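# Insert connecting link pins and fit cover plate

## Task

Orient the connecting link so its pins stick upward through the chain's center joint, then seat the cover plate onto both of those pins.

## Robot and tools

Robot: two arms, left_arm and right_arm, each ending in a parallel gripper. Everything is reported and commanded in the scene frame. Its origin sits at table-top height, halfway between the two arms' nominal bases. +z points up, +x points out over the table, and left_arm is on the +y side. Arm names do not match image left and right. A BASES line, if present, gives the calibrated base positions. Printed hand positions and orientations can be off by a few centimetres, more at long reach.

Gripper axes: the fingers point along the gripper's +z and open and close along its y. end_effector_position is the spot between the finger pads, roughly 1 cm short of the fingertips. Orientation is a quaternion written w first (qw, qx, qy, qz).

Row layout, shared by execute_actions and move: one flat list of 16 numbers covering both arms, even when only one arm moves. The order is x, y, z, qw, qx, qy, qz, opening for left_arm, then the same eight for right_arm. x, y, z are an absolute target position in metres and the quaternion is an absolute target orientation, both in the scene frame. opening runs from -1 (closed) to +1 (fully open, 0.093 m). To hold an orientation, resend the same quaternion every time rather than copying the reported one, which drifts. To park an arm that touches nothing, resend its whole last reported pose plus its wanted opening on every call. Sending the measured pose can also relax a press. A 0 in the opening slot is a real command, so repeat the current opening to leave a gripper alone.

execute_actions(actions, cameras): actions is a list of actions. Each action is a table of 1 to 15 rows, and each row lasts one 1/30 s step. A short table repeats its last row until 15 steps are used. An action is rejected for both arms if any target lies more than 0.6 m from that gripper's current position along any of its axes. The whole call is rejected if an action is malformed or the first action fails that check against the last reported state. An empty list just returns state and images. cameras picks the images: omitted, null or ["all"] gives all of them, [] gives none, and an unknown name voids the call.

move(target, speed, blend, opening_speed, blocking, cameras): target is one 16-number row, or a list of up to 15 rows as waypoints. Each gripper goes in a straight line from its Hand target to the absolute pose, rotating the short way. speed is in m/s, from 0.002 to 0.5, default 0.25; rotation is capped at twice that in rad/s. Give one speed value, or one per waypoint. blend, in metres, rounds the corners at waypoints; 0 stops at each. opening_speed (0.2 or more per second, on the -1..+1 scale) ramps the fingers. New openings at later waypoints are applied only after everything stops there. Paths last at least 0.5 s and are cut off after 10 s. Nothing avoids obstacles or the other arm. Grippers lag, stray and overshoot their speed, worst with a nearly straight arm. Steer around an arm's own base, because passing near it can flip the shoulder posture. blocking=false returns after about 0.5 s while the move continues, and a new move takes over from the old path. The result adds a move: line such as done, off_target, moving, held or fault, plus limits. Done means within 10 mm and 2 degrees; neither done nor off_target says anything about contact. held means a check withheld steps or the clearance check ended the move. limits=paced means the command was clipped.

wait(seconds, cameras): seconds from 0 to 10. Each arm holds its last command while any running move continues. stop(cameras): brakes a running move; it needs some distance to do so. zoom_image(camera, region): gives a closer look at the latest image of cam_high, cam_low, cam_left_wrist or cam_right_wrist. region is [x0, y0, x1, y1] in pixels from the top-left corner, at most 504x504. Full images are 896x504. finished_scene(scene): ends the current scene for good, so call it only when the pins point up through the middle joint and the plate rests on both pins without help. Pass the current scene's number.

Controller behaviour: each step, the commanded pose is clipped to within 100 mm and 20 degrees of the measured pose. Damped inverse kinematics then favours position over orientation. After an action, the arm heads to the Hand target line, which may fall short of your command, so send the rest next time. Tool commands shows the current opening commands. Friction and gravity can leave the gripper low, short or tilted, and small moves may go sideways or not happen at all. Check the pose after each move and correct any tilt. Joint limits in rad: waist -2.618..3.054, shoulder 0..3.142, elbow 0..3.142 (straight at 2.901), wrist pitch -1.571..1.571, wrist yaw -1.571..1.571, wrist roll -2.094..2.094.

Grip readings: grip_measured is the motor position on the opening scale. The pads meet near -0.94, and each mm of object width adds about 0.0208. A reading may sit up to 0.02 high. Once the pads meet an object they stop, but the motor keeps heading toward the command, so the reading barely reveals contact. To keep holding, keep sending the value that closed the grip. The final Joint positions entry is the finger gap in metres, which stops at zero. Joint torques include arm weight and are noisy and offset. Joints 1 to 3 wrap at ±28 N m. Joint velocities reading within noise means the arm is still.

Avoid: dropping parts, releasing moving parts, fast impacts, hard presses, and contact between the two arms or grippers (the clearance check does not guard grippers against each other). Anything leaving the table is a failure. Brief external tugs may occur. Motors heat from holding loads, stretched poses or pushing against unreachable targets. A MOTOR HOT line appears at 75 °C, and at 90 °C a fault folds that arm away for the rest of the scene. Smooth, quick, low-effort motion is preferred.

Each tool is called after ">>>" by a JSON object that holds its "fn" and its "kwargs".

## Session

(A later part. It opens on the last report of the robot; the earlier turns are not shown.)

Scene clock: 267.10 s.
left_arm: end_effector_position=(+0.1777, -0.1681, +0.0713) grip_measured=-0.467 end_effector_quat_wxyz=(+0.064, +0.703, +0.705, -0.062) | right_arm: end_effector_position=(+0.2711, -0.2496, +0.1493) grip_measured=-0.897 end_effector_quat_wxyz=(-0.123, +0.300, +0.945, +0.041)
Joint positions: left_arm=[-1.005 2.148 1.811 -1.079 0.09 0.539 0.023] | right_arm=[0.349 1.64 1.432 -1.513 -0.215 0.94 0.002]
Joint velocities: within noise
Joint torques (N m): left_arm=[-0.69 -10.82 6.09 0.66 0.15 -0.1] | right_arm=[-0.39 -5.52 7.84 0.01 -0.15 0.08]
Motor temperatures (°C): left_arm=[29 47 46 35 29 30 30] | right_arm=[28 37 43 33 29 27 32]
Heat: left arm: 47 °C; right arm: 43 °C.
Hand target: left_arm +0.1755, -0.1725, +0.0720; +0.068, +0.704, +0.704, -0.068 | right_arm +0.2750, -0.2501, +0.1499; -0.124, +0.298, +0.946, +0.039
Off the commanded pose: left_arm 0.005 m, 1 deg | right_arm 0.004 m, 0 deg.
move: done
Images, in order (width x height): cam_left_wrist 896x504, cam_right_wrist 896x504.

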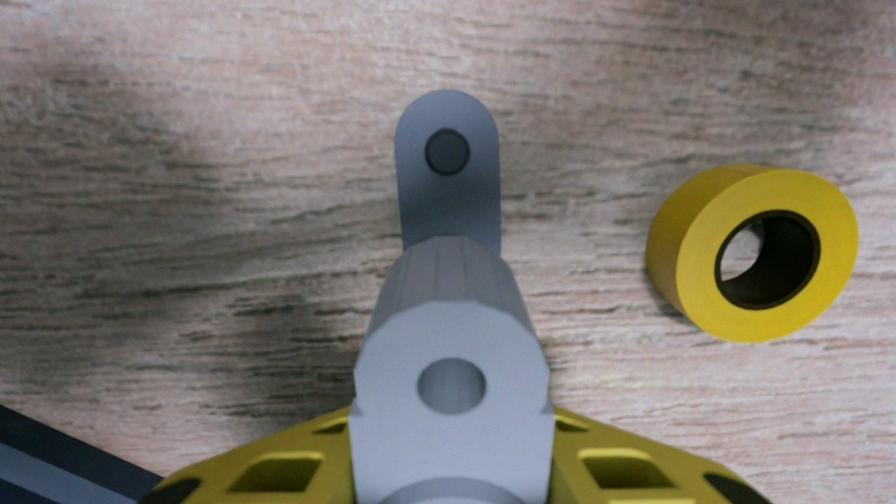

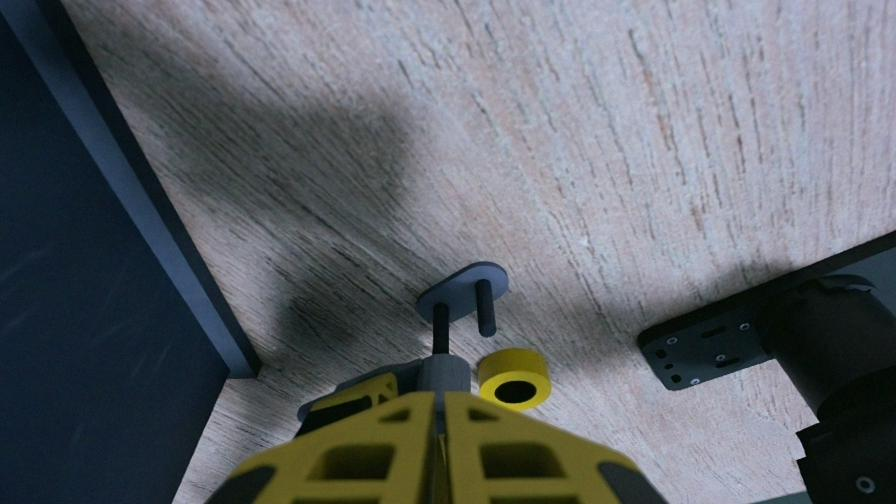

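>>> {"fn": "move", "kwargs": {"target": [[0.1765, -0.1715, 0.062, 0.0678, 0.7039, 0.7039, -0.0678, -0.85, 0.275, -0.25, 0.15, -0.1245, 0.2981, 0.9455, 0.0392, -0.9]], "speed": 0.06, "cameras": ["cam_left_wrist","cam_right_wrist"]}}

>>> {"fn": "zoom_image", "kwargs": {"camera": "cam_right_wrist", "region": [320, 220, 560, 420]}}

Scene clock: 268.53 s.
left_arm: end_effector_position=(+0.1770, -0.1669, +0.0632) grip_measured=-0.467 end_effector_quat_wxyz=(+0.063, +0.703, +0.705, -0.062) | right_arm: end_effector_position=(+0.2711, -0.2496, +0.1493) grip_measured=-0.897 end_effector_quat_wxyz=(-0.123, +0.300, +0.945, +0.041)
Joint positions: left_arm=[-1.005 2.148 1.779 -1.049 0.09 0.539 0.023] | right_arm=[0.349 1.64 1.432 -1.513 -0.215 0.94 0.002]
Joint velocities: within noise
Joint torques (N m): left_arm=[-0.36 -10.47 5.85 0.74 0.15 -0.06] | right_arm=[-0.38 -5.52 7.86 0.01 -0.15 0.08]
Motor temperatures (°C): left_arm=[29 47 46 35 29 30 30] | right_arm=[28 37 43 33 29 27 32]
Heat: left arm: 47 °C; right arm: 43 °C.
Hand target: left_arm +0.1765, -0.1714, +0.0620; +0.068, +0.704, +0.704, -0.068 | right_arm +0.2750, -0.2501, +0.1499; -0.124, +0.298, +0.946, +0.039
Off the commanded pose: left_arm 0.005 m, 1 deg | right_arm 0.004 m, 0 deg.
move: done
Images, in order (width x height): cam_left_wrist 896x504, cam_right_wrist 896x504.

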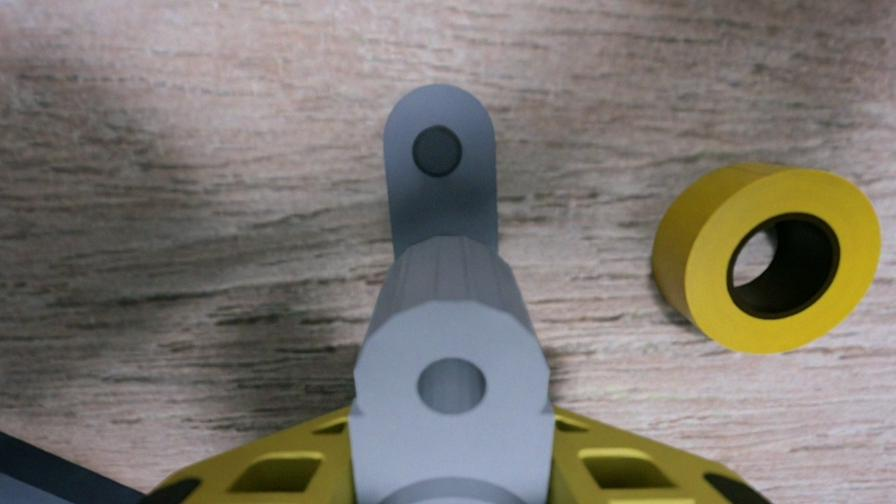

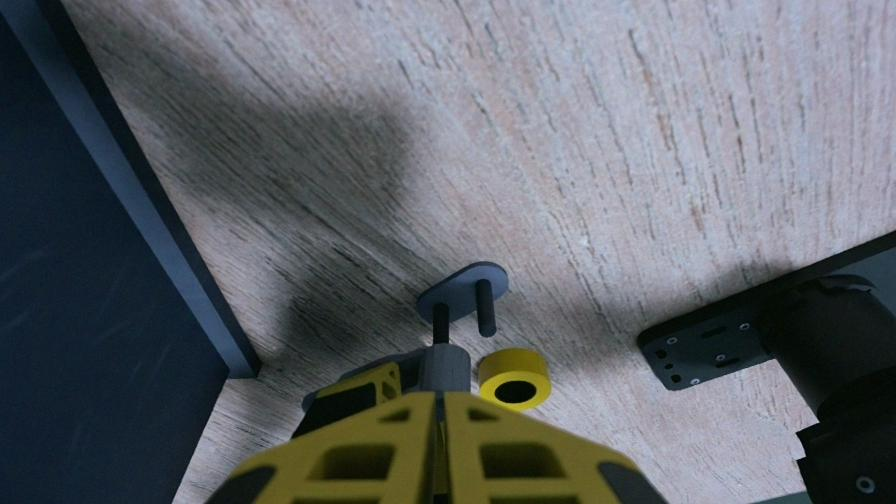

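Scaled by 2.100 from the camera's 896x504 image, which has a finer 1280x720 frame.

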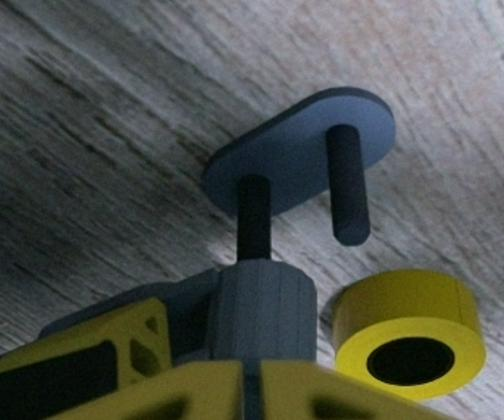

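>>> {"fn": "move", "kwargs": {"target": [[0.1815, -0.1685, 0.070, 0.0678, 0.7039, 0.7039, -0.0678, -0.85, 0.275, -0.25, 0.15, -0.1245, 0.2981, 0.9455, 0.0392, -0.9]], "speed": 0.06, "cameras": ["cam_left_wrist","cam_right_wrist"]}}

>>> {"fn": "zoom_image", "kwargs": {"camera": "cam_right_wrist", "region": [320, 220, 560, 420]}}

Scene clock: 269.77 s.
left_arm: end_effector_position=(+0.1782, -0.1663, +0.0632) grip_measured=-0.467 end_effector_quat_wxyz=(+0.063, +0.702, +0.706, -0.062) | right_arm: end_effector_position=(+0.2711, -0.2496, +0.1493) grip_measured=-0.897 end_effector_quat_wxyz=(-0.123, +0.300, +0.945, +0.041)
Joint positions: left_arm=[-1.002 2.148 1.779 -1.049 0.09 0.539 0.023] | right_arm=[0.349 1.64 1.432 -1.513 -0.215 0.94 0.002]
Joint velocities: within noise
Joint torques (N m): left_arm=[0.46 -10.86 7.94 0.44 0.17 0.1] | right_arm=[-0.38 -5.52 7.86 0.01 -0.15 0.08]
Motor temperatures (°C): left_arm=[29 48 46 35 29 30 30] | right_arm=[28 37 43 33 29 27 32]
Heat: left arm: 48 °C; right arm: 43 °C.
Hand target: left_arm +0.1815, -0.1683, +0.0699; +0.068, +0.704, +0.704, -0.068 | right_arm +0.2750, -0.2501, +0.1499; -0.124, +0.298, +0.946, +0.039
Off the commanded pose: left_arm 0.008 m, 1 deg | right_arm 0.004 m, 0 deg.
move: done
Images, in order (width x height): cam_left_wrist 896x504, cam_right_wrist 896x504.

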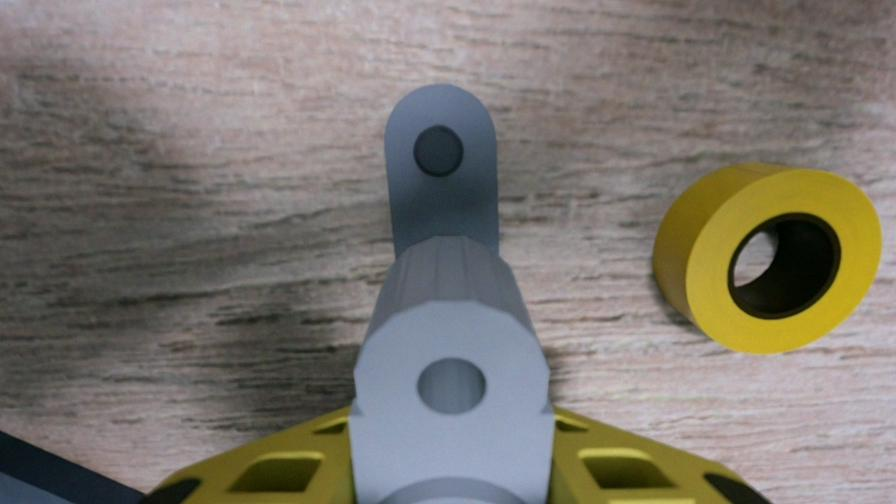

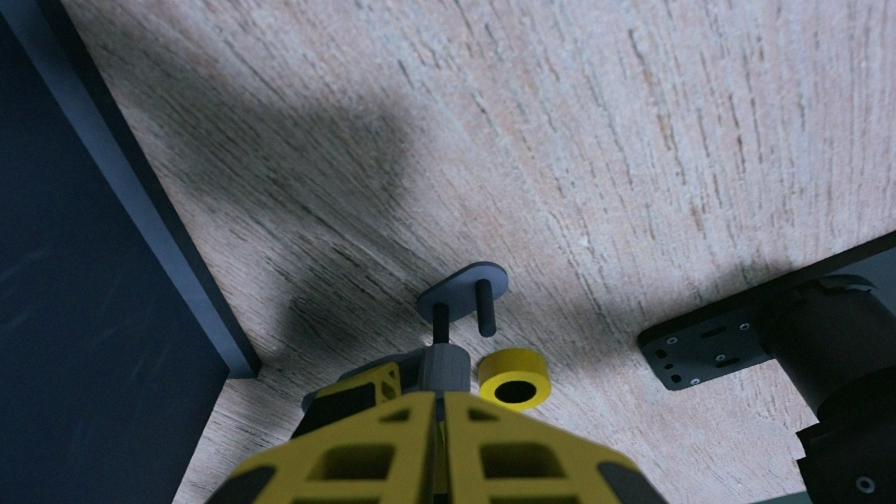

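Scaled by 2.100 from the camera's 896x504 image, which has a finer 1280x720 frame.

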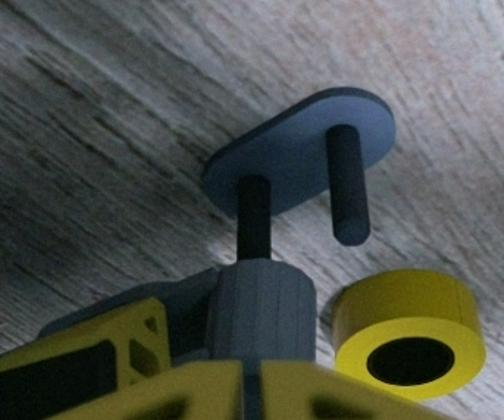

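>>> {"fn": "move", "kwargs": {"target": [[0.1850, -0.1670, 0.072, 0.0678, 0.7039, 0.7039, -0.0678, -0.85, 0.275, -0.25, 0.15, -0.1245, 0.2981, 0.9455, 0.0392, -0.9]], "speed": 0.06, "cameras": ["cam_left_wrist","cam_right_wrist"]}}

>>> {"fn": "zoom_image", "kwargs": {"camera": "cam_right_wrist", "region": [320, 220, 560, 420]}}

Scene clock: 270.93 s.
left_arm: end_effector_position=(+0.1815, -0.1625, +0.0629) grip_measured=-0.467 end_effector_quat_wxyz=(+0.060, +0.701, +0.708, -0.060) | right_arm: end_effector_position=(+0.2711, -0.2496, +0.1493) grip_measured=-0.897 end_effector_quat_wxyz=(-0.123, +0.300, +0.945, +0.041)
Joint positions: left_arm=[-0.991 2.148 1.779 -1.056 0.09 0.546 0.023] | right_arm=[0.349 1.64 1.432 -1.513 -0.215 0.94 0.002]
Joint velocities: within noise
Joint torques (N m): left_arm=[0.24 -10.74 8.77 0.45 0.18 0.1] | right_arm=[-0.36 -5.55 7.86 0.01 -0.15 0.07]
Motor temperatures (°C): left_arm=[29 48 46 35 29 30 30] | right_arm=[28 37 43 33 29 27 32]
Heat: left arm: 48 °C; right arm: 43 °C.
Hand target: left_arm +0.1849, -0.1668, +0.0719; +0.068, +0.704, +0.704, -0.068 | right_arm +0.2750, -0.2501, +0.1499; -0.124, +0.298, +0.946, +0.039
Off the commanded pose: left_arm 0.011 m, 1 deg | right_arm 0.004 m, 0 deg.
move: off_target (left_arm)
Images, in order (width x height): cam_left_wrist 896x504, cam_right_wrist 896x504.

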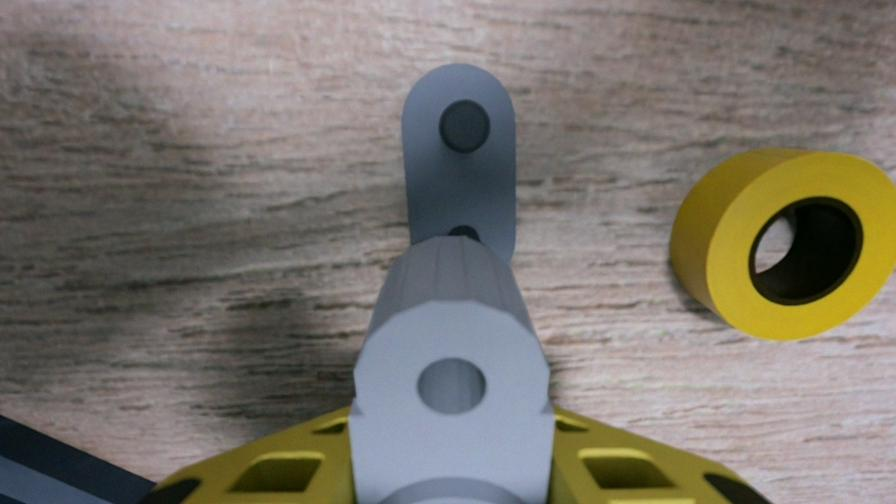

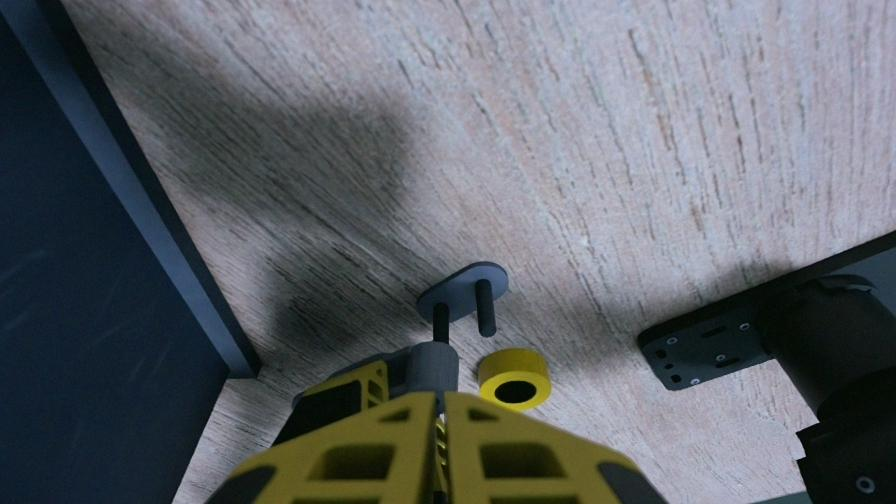

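Scaled by 2.100 from the camera's 896x504 image, which has a finer 1280x720 frame.

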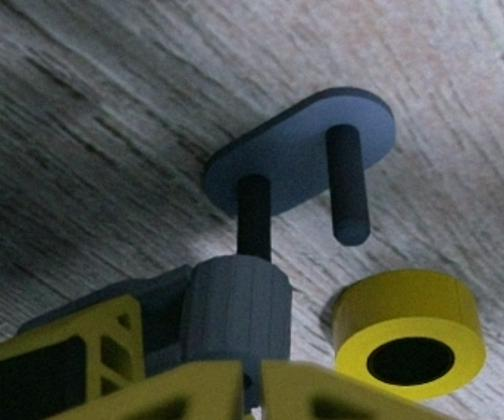

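>>> {"fn": "move", "kwargs": {"target": [[0.1800, -0.1700, 0.086, 0.0678, 0.7039, 0.7039, -0.0678, -0.85, 0.275, -0.25, 0.15, -0.1245, 0.2981, 0.9455, 0.0392, -0.9],[0.1765, -0.1715, 0.072, 0.0678, 0.7039, 0.7039, -0.0678, -0.85, 0.275, -0.25, 0.15, -0.1245, 0.2981, 0.9455, 0.0392, -0.9]], "speed": 0.06, "cameras": ["cam_left_wrist","cam_right_wrist"]}}

>>> {"fn": "zoom_image", "kwargs": {"camera": "cam_right_wrist", "region": [320, 220, 560, 420]}}

Scene clock: 272.73 s.
left_arm: end_effector_position=(+0.1780, -0.1661, +0.0710) grip_measured=-0.467 end_effector_quat_wxyz=(+0.061, +0.705, +0.704, -0.061) | right_arm: end_effector_position=(+0.2711, -0.2496, +0.1493) grip_measured=-0.897 end_effector_quat_wxyz=(-0.123, +0.300, +0.945, +0.041)
Joint positions: left_arm=[-1.002 2.148 1.81 -1.085 0.09 0.547 0.023] | right_arm=[0.349 1.64 1.432 -1.513 -0.215 0.94 0.002]
Joint velocities: within noise
Joint torques (N m): left_arm=[-0.35 -10.93 5.98 0.7 0.15 -0.14] | right_arm=[-0.38 -5.53 7.86 0.01 -0.15 0.08]
Motor temperatures (°C): left_arm=[29 48 47 35 29 30 30] | right_arm=[28 37 43 33 29 27 32]
Heat: left arm: 48 °C; right arm: 43 °C.
Hand target: left_arm +0.1764, -0.1714, +0.0720; +0.068, +0.704, +0.704, -0.068 | right_arm +0.2750, -0.2501, +0.1499; -0.124, +0.298, +0.946, +0.039
Off the commanded pose: left_arm 0.006 m, 1 deg | right_arm 0.004 m, 0 deg.
move: done
Images, in order (width x height): cam_left_wrist 896x504, cam_right_wrist 896x504.

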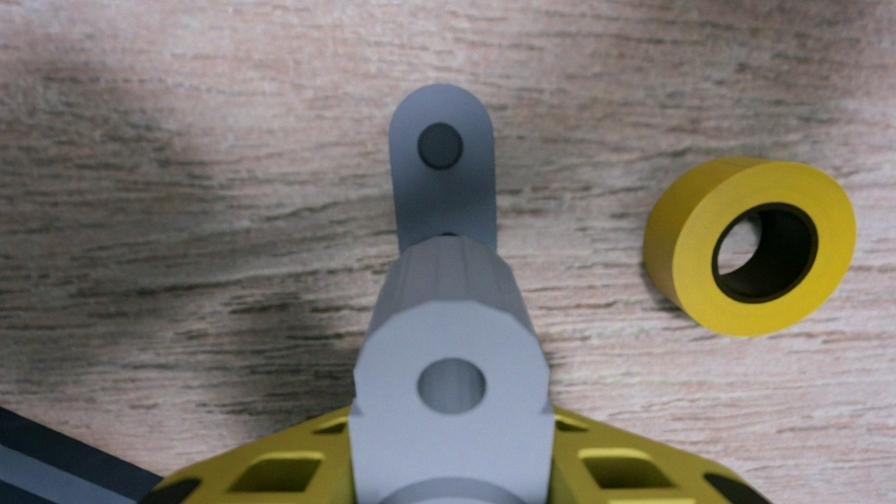

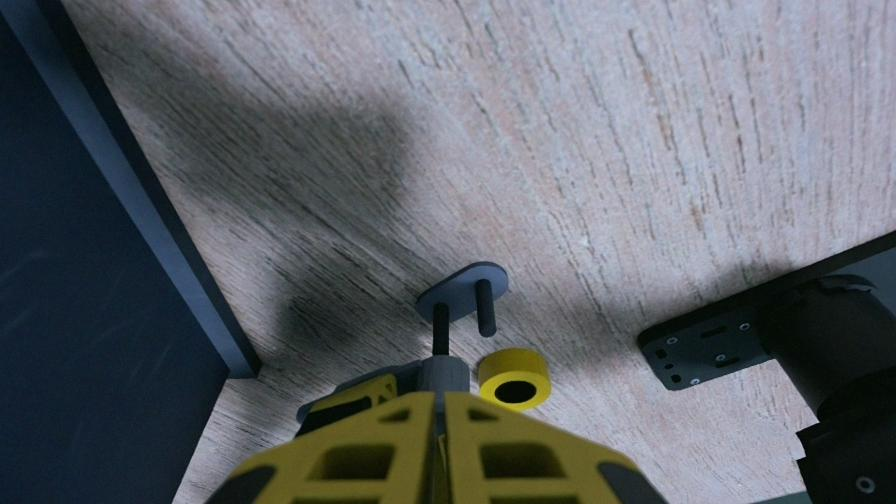

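Scaled by 2.100 from the camera's 896x504 image, which has a finer 1280x720 frame.

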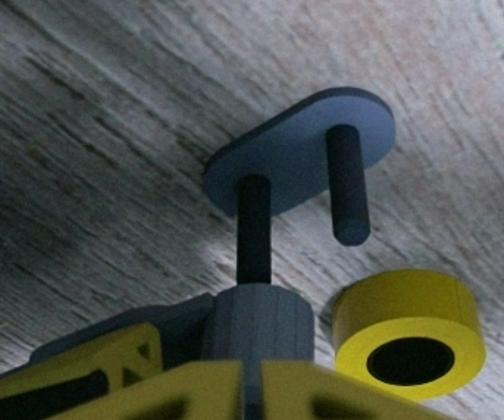

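>>> {"fn": "zoom_image", "kwargs": {"camera": "cam_left_wrist", "region": [340, 70, 560, 430]}}

Scaled by 1.400 from the camera's 896x504 image, which has a finer 1280x720 frame.

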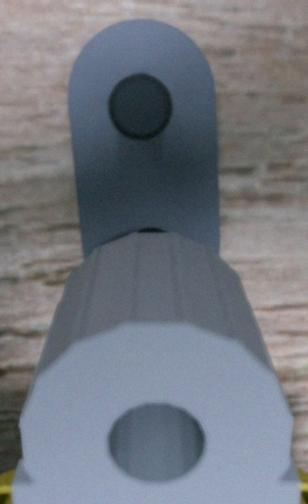

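>>> {"fn": "move", "kwargs": {"target": [[0.1768, -0.1690, 0.066, 0.0678, 0.7039, 0.7039, -0.0678, -0.85, 0.275, -0.25, 0.15, -0.1245, 0.2981, 0.9455, 0.0392, -0.9]], "speed": 0.06, "cameras": ["cam_left_wrist","cam_right_wrist"]}}

>>> {"fn": "zoom_image", "kwargs": {"camera": "cam_right_wrist", "region": [320, 220, 560, 420]}}

>>> {"fn": "zoom_image", "kwargs": {"camera": "cam_left_wrist", "region": [340, 70, 560, 430]}}

Scene clock: 275.47 s.
left_arm: end_effector_position=(+0.1766, -0.1645, +0.0629) grip_measured=-0.467 end_effector_quat_wxyz=(+0.059, +0.705, +0.704, -0.060) | right_arm: end_effector_position=(+0.2711, -0.2496, +0.1493) grip_measured=-0.897 end_effector_quat_wxyz=(-0.123, +0.300, +0.945, +0.041)
Joint positions: left_arm=[-1.002 2.148 1.779 -1.059 0.09 0.547 0.023] | right_arm=[0.349 1.64 1.432 -1.513 -0.215 0.94 0.002]
Joint velocities: within noise
Joint torques (N m): left_arm=[-0.27 -11.4 5.83 0.71 0.15 -0.1] | right_arm=[-0.38 -5.52 7.86 0.01 -0.15 0.08]
Motor temperatures (°C): left_arm=[29 48 46 35 29 30 30] | right_arm=[28 37 43 33 29 27 32]
Heat: left arm: 48 °C; right arm: 43 °C.
Hand target: left_arm +0.1768, -0.1689, +0.0661; +0.068, +0.704, +0.704, -0.068 | right_arm +0.2750, -0.2501, +0.1499; -0.124, +0.298, +0.946, +0.039
Off the commanded pose: left_arm 0.005 m, 1 deg | right_arm 0.004 m, 0 deg.
move: done
Images, in order (width x height): cam_left_wrist 896x504, cam_right_wrist 896x504.

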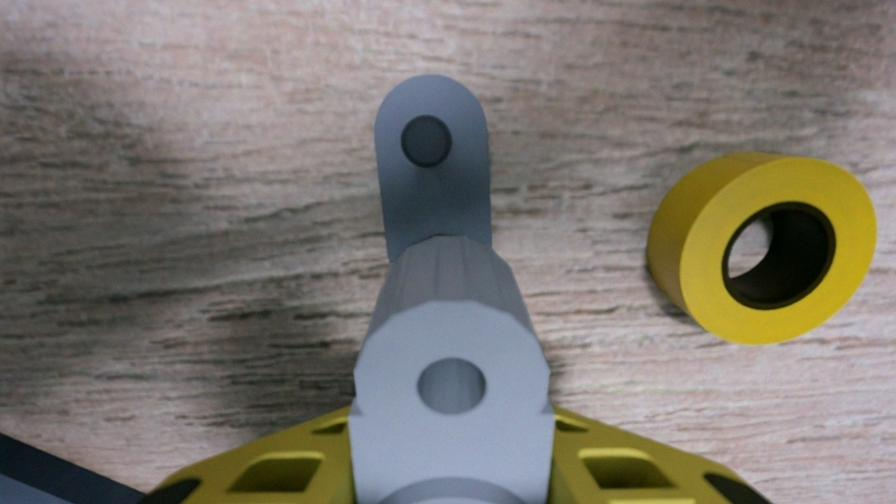

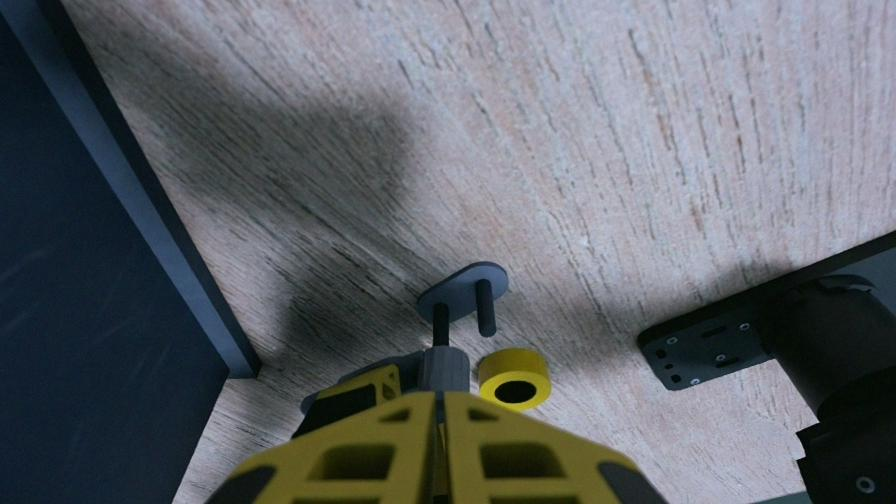

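Scaled by 2.100 from the camera's 896x504 image, which has a finer 1280x720 frame.

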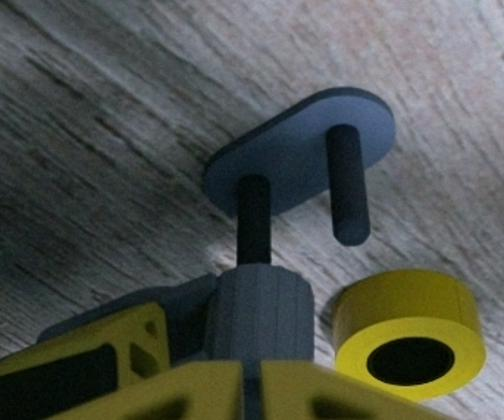

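Scaled by 1.400 from the camera's 896x504 image, which has a finer 1280x720 frame.

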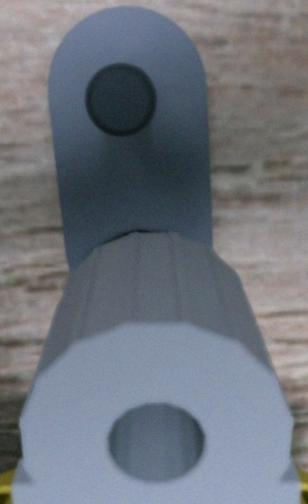

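>>> {"fn": "move", "kwargs": {"target": [[0.1800, -0.1700, 0.086, 0.0678, 0.7039, 0.7039, -0.0678, -0.85, 0.275, -0.25, 0.15, -0.1245, 0.2981, 0.9455, 0.0392, -0.9],[0.1785, -0.1705, 0.070, 0.0678, 0.7039, 0.7039, -0.0678, -0.85, 0.275, -0.25, 0.15, -0.1245, 0.2981, 0.9455, 0.0392, -0.9]], "speed": 0.06, "cameras": ["cam_left_wrist","cam_right_wrist"]}}

>>> {"fn": "zoom_image", "kwargs": {"camera": "cam_right_wrist", "region": [320, 220, 560, 420]}}

>>> {"fn": "zoom_image", "kwargs": {"camera": "cam_left_wrist", "region": [340, 70, 560, 430]}}

Scene clock: 277.30 s.
left_arm: end_effector_position=(+0.1776, -0.1661, +0.0696) grip_measured=-0.467 end_effector_quat_wxyz=(+0.061, +0.705, +0.704, -0.061) | right_arm: end_effector_position=(+0.2711, -0.2496, +0.1493) grip_measured=-0.897 end_effector_quat_wxyz=(-0.123, +0.300, +0.945, +0.041)
Joint positions: left_arm=[-1.002 2.148 1.805 -1.08 0.09 0.547 0.023] | right_arm=[0.349 1.64 1.432 -1.513 -0.215 0.94 0.002]
Joint velocities: within noise
Joint torques (N m): left_arm=[-0.17 -10.76 5.96 0.69 0.15 -0.09] | right_arm=[-0.38 -5.53 7.86 0.01 -0.15 0.08]
Motor temperatures (°C): left_arm=[29 49 47 35 29 30 30] | right_arm=[28 37 43 33 29 27 32]
Heat: left arm: 49 °C; right arm: 43 °C.
Hand target: left_arm +0.1785, -0.1704, +0.0700; +0.068, +0.704, +0.704, -0.068 | right_arm +0.2750, -0.2501, +0.1499; -0.124, +0.298, +0.946, +0.039
Off the commanded pose: left_arm 0.004 m, 1 deg | right_arm 0.004 m, 0 deg.
move: done
Images, in order (width x height): cam_left_wrist 896x504, cam_right_wrist 896x504.

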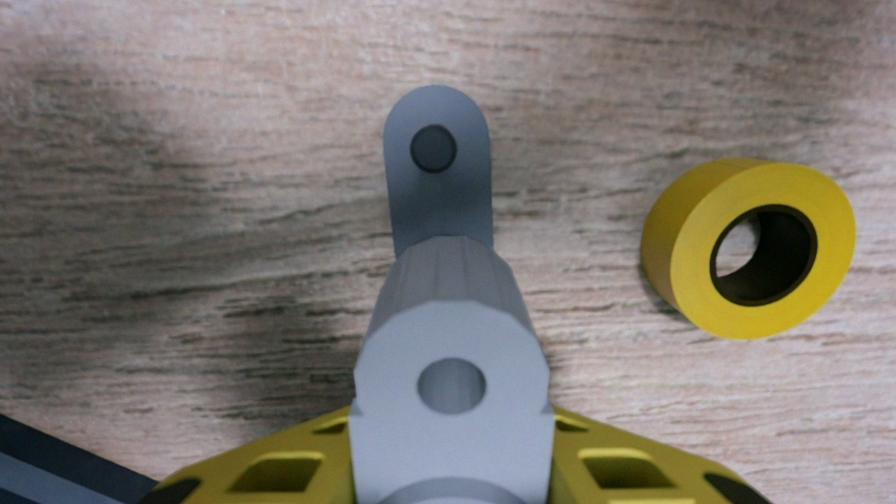

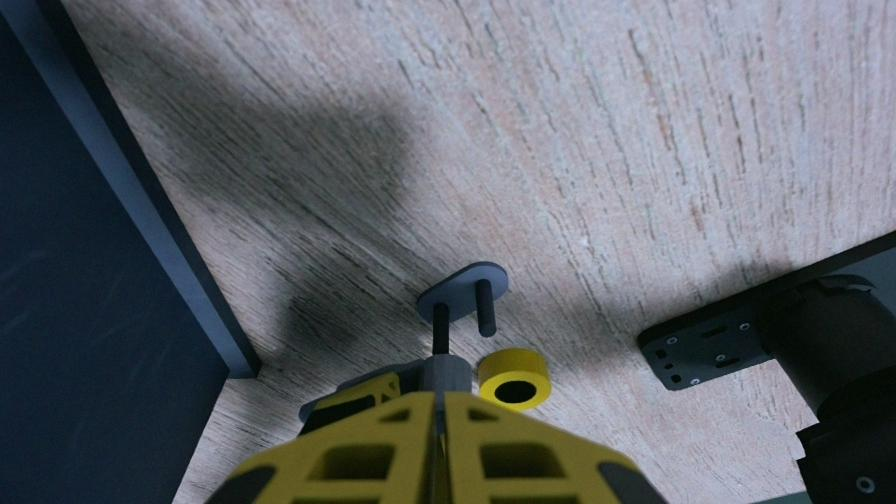

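Scaled by 2.100 from the camera's 896x504 image, which has a finer 1280x720 frame.

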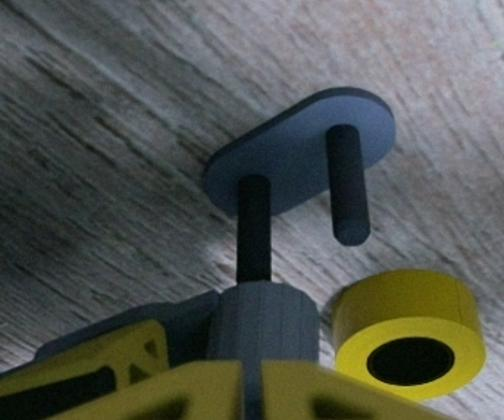

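Scaled by 1.400 from the camera's 896x504 image, which has a finer 1280x720 frame.

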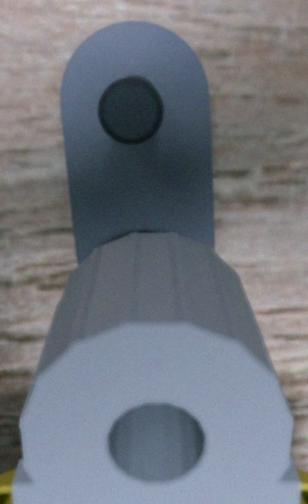

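>>> {"fn": "move", "kwargs": {"target": [[0.1830, -0.1665, 0.070, 0.0678, 0.7039, 0.7039, -0.0678, -0.85, 0.275, -0.25, 0.15, -0.1245, 0.2981, 0.9455, 0.0392, -0.9]], "speed": 0.06, "cameras": ["cam_left_wrist","cam_right_wrist"]}}

>>> {"fn": "zoom_image", "kwargs": {"camera": "cam_right_wrist", "region": [320, 220, 560, 420]}}

>>> {"fn": "zoom_image", "kwargs": {"camera": "cam_left_wrist", "region": [340, 70, 560, 430]}}

Scene clock: 278.73 s.
left_arm: end_effector_position=(+0.1805, -0.1637, +0.0683) grip_measured=-0.467 end_effector_quat_wxyz=(+0.060, +0.702, +0.707, -0.061) | right_arm: end_effector_position=(+0.2711, -0.2496, +0.1493) grip_measured=-0.897 end_effector_quat_wxyz=(-0.123, +0.300, +0.945, +0.041)
Joint positions: left_arm=[-0.994 2.148 1.8 -1.077 0.091 0.547 0.023] | right_arm=[0.349 1.64 1.432 -1.513 -0.215 0.94 0.002]
Joint velocities: within noise
Joint torques (N m): left_arm=[0.29 -11.1 5.83 0.69 0.17 0.08] | right_arm=[-0.39 -5.53 7.86 0 -0.15 0.08]
Motor temperatures (°C): left_arm=[29 49 46 35 29 30 30] | right_arm=[28 37 43 33 29 27 32]
Heat: left arm: 49 °C; right arm: 43 °C.
Hand target: left_arm +0.1830, -0.1664, +0.0700; +0.068, +0.704, +0.704, -0.068 | right_arm +0.2750, -0.2501, +0.1499; -0.124, +0.298, +0.946, +0.039
Off the commanded pose: left_arm 0.004 m, 1 deg | right_arm 0.004 m, 0 deg.
move: done
Images, in order (width x height): cam_left_wrist 896x504, cam_right_wrist 896x504.

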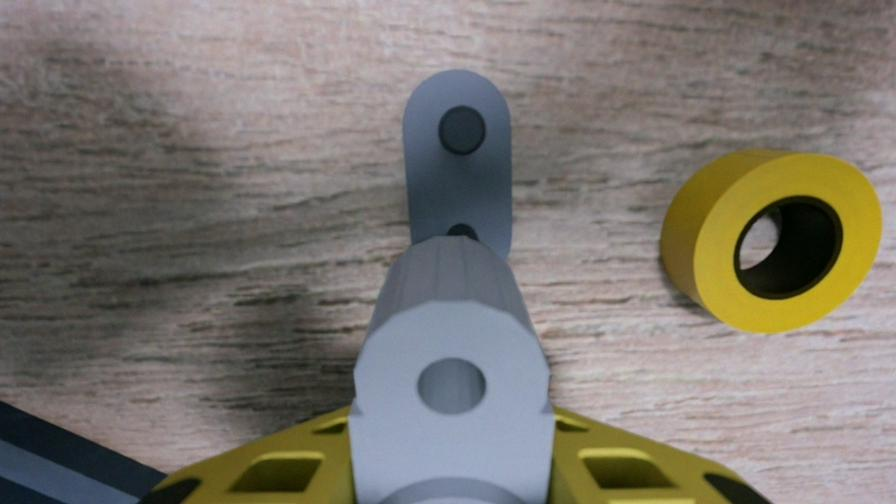

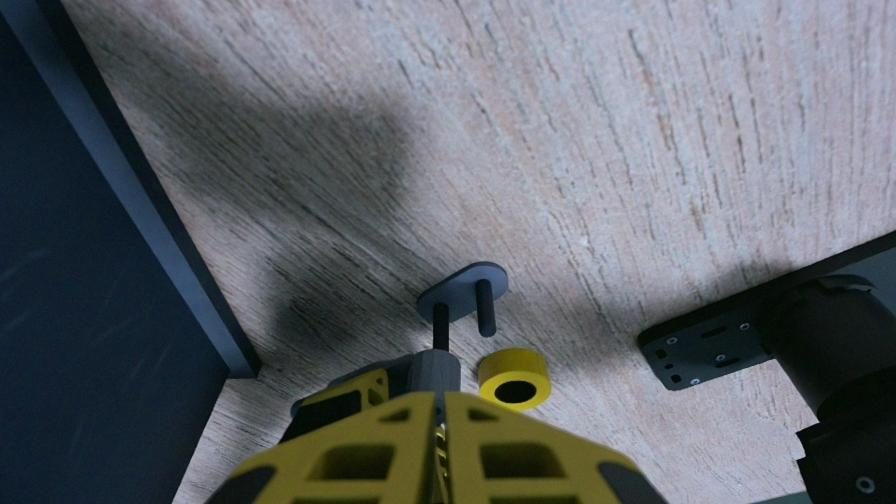

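Scaled by 2.100 from the camera's 896x504 image, which has a finer 1280x720 frame.

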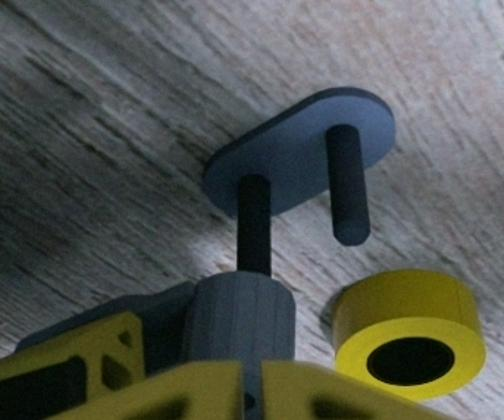

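Scaled by 1.400 from the camera's 896x504 image, which has a finer 1280x720 frame.

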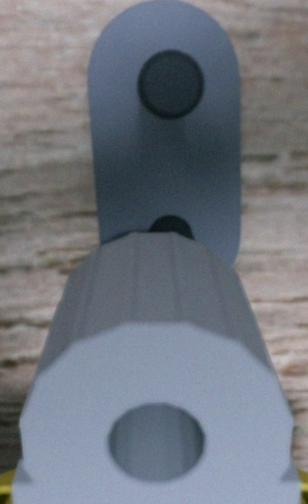

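>>> {"fn": "move", "kwargs": {"target": [[0.1765, -0.1690, 0.072, 0.0678, 0.7039, 0.7039, -0.0678, -0.85, 0.275, -0.25, 0.15, -0.1245, 0.2981, 0.9455, 0.0392, -0.9]], "speed": 0.06, "cameras": ["cam_left_wrist","cam_right_wrist"]}}

>>> {"fn": "zoom_image", "kwargs": {"camera": "cam_right_wrist", "region": [320, 220, 560, 420]}}

>>> {"fn": "zoom_image", "kwargs": {"camera": "cam_left_wrist", "region": [340, 70, 560, 430]}}

Scene clock: 280.07 s.
left_arm: end_effector_position=(+0.1787, -0.1647, +0.0683) grip_measured=-0.467 end_effector_quat_wxyz=(+0.060, +0.704, +0.705, -0.061) | right_arm: end_effector_position=(+0.2711, -0.2496, +0.1493) grip_measured=-0.897 end_effector_quat_wxyz=(-0.123, +0.300, +0.945, +0.041)
Joint positions: left_arm=[-0.999 2.148 1.8 -1.077 0.091 0.547 0.023] | right_arm=[0.349 1.64 1.432 -1.513 -0.215 0.94 0.002]
Joint velocities: within noise
Joint torques (N m): left_arm=[-0.46 -11.73 5.57 0.67 0.15 -0.11] | right_arm=[-0.35 -5.52 7.87 0.01 -0.14 0.08]
Motor temperatures (°C): left_arm=[29 49 46 35 29 30 30] | right_arm=[28 37 43 33 29 27 32]
Heat: left arm: 49 °C; right arm: 43 °C.
Hand target: left_arm +0.1765, -0.1689, +0.0720; +0.068, +0.704, +0.704, -0.068 | right_arm +0.2750, -0.2501, +0.1499; -0.124, +0.298, +0.946, +0.039
Off the commanded pose: left_arm 0.006 m, 1 deg | right_arm 0.004 m, 0 deg.
move: done
Images, in order (width x height): cam_left_wrist 896x504, cam_right_wrist 896x504.

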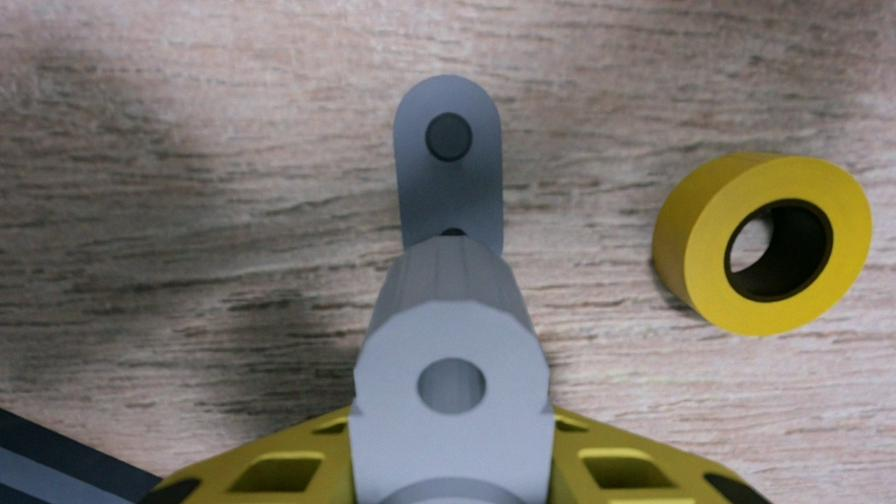

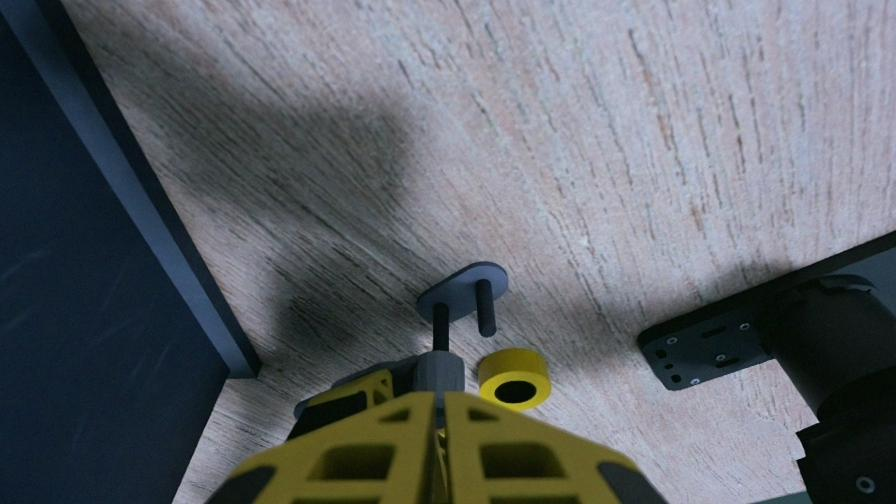

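Scaled by 2.100 from the camera's 896x504 image, which has a finer 1280x720 frame.

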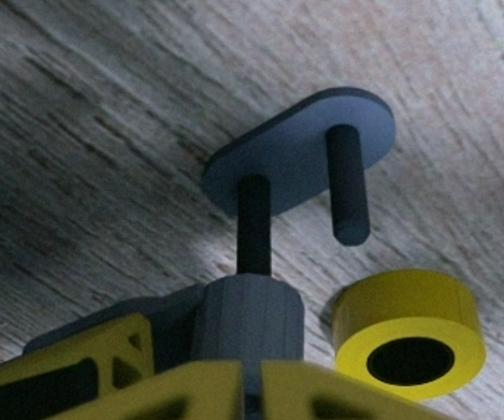

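Scaled by 1.400 from the camera's 896x504 image, which has a finer 1280x720 frame.

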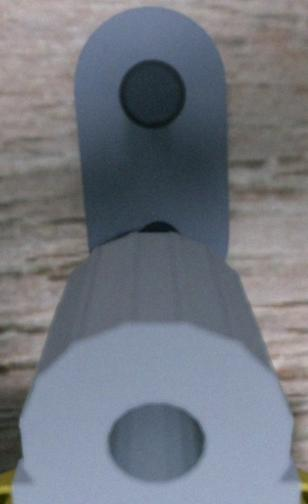

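>>> {"fn": "move", "kwargs": {"target": [[0.1765, -0.1720, 0.064, 0.0678, 0.7039, 0.7039, -0.0678, -0.85, 0.275, -0.25, 0.15, -0.1245, 0.2981, 0.9455, 0.0392, -0.9]], "speed": 0.06, "cameras": ["cam_left_wrist","cam_right_wrist"]}}

>>> {"fn": "zoom_image", "kwargs": {"camera": "cam_right_wrist", "region": [320, 220, 560, 420]}}

>>> {"fn": "zoom_image", "kwargs": {"camera": "cam_left_wrist", "region": [340, 70, 560, 430]}}

Scene clock: 281.43 s.
left_arm: end_effector_position=(+0.1780, -0.1669, +0.0656) grip_measured=-0.467 end_effector_quat_wxyz=(+0.064, +0.705, +0.703, -0.062) | right_arm: end_effector_position=(+0.2711, -0.2496, +0.1493) grip_measured=-0.897 end_effector_quat_wxyz=(-0.123, +0.300, +0.945, +0.041)
Joint positions: left_arm=[-1.002 2.148 1.788 -1.057 0.091 0.547 0.023] | right_arm=[0.349 1.64 1.432 -1.513 -0.215 0.94 0.002]
Joint velocities: within noise
Joint torques (N m): left_arm=[-0.65 -10.41 5.82 0.73 0.14 -0.15] | right_arm=[-0.36 -5.55 7.86 0 -0.15 0.08]
Motor temperatures (°C): left_arm=[29 49 46 35 29 30 31] | right_arm=[28 37 43 33 29 27 32]
Heat: left arm: 49 °C; right arm: 43 °C.
Hand target: left_arm +0.1764, -0.1719, +0.0640; +0.068, +0.704, +0.704, -0.068 | right_arm +0.2750, -0.2501, +0.1499; -0.124, +0.298, +0.946, +0.039
Off the commanded pose: left_arm 0.006 m, 1 deg | right_arm 0.004 m, 0 deg.
move: done
Images, in order (width x height): cam_left_wrist 896x504, cam_right_wrist 896x504.

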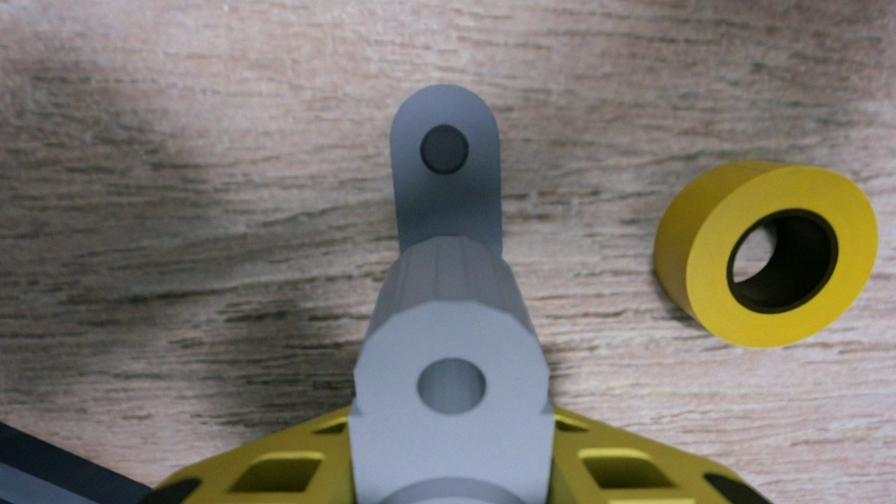

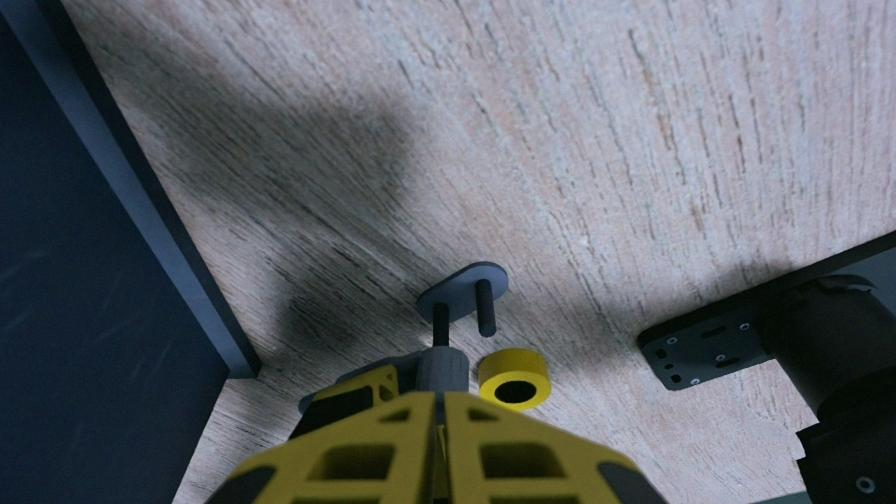

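Scaled by 2.100 from the camera's 896x504 image, which has a finer 1280x720 frame.

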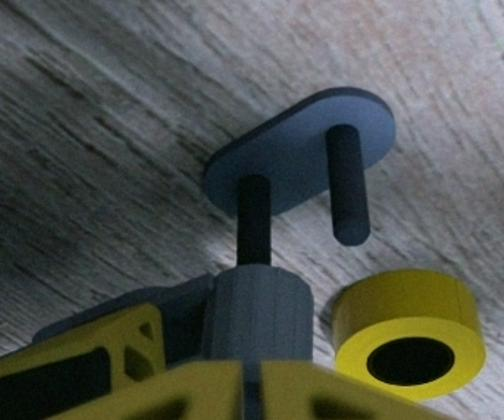

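Scaled by 1.400 from the camera's 896x504 image, which has a finer 1280x720 frame.

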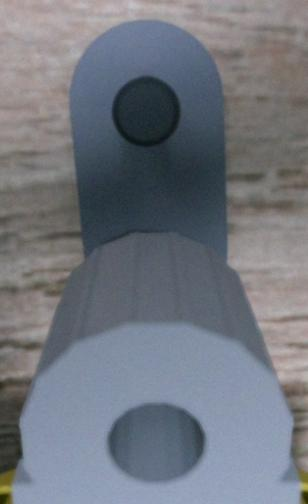

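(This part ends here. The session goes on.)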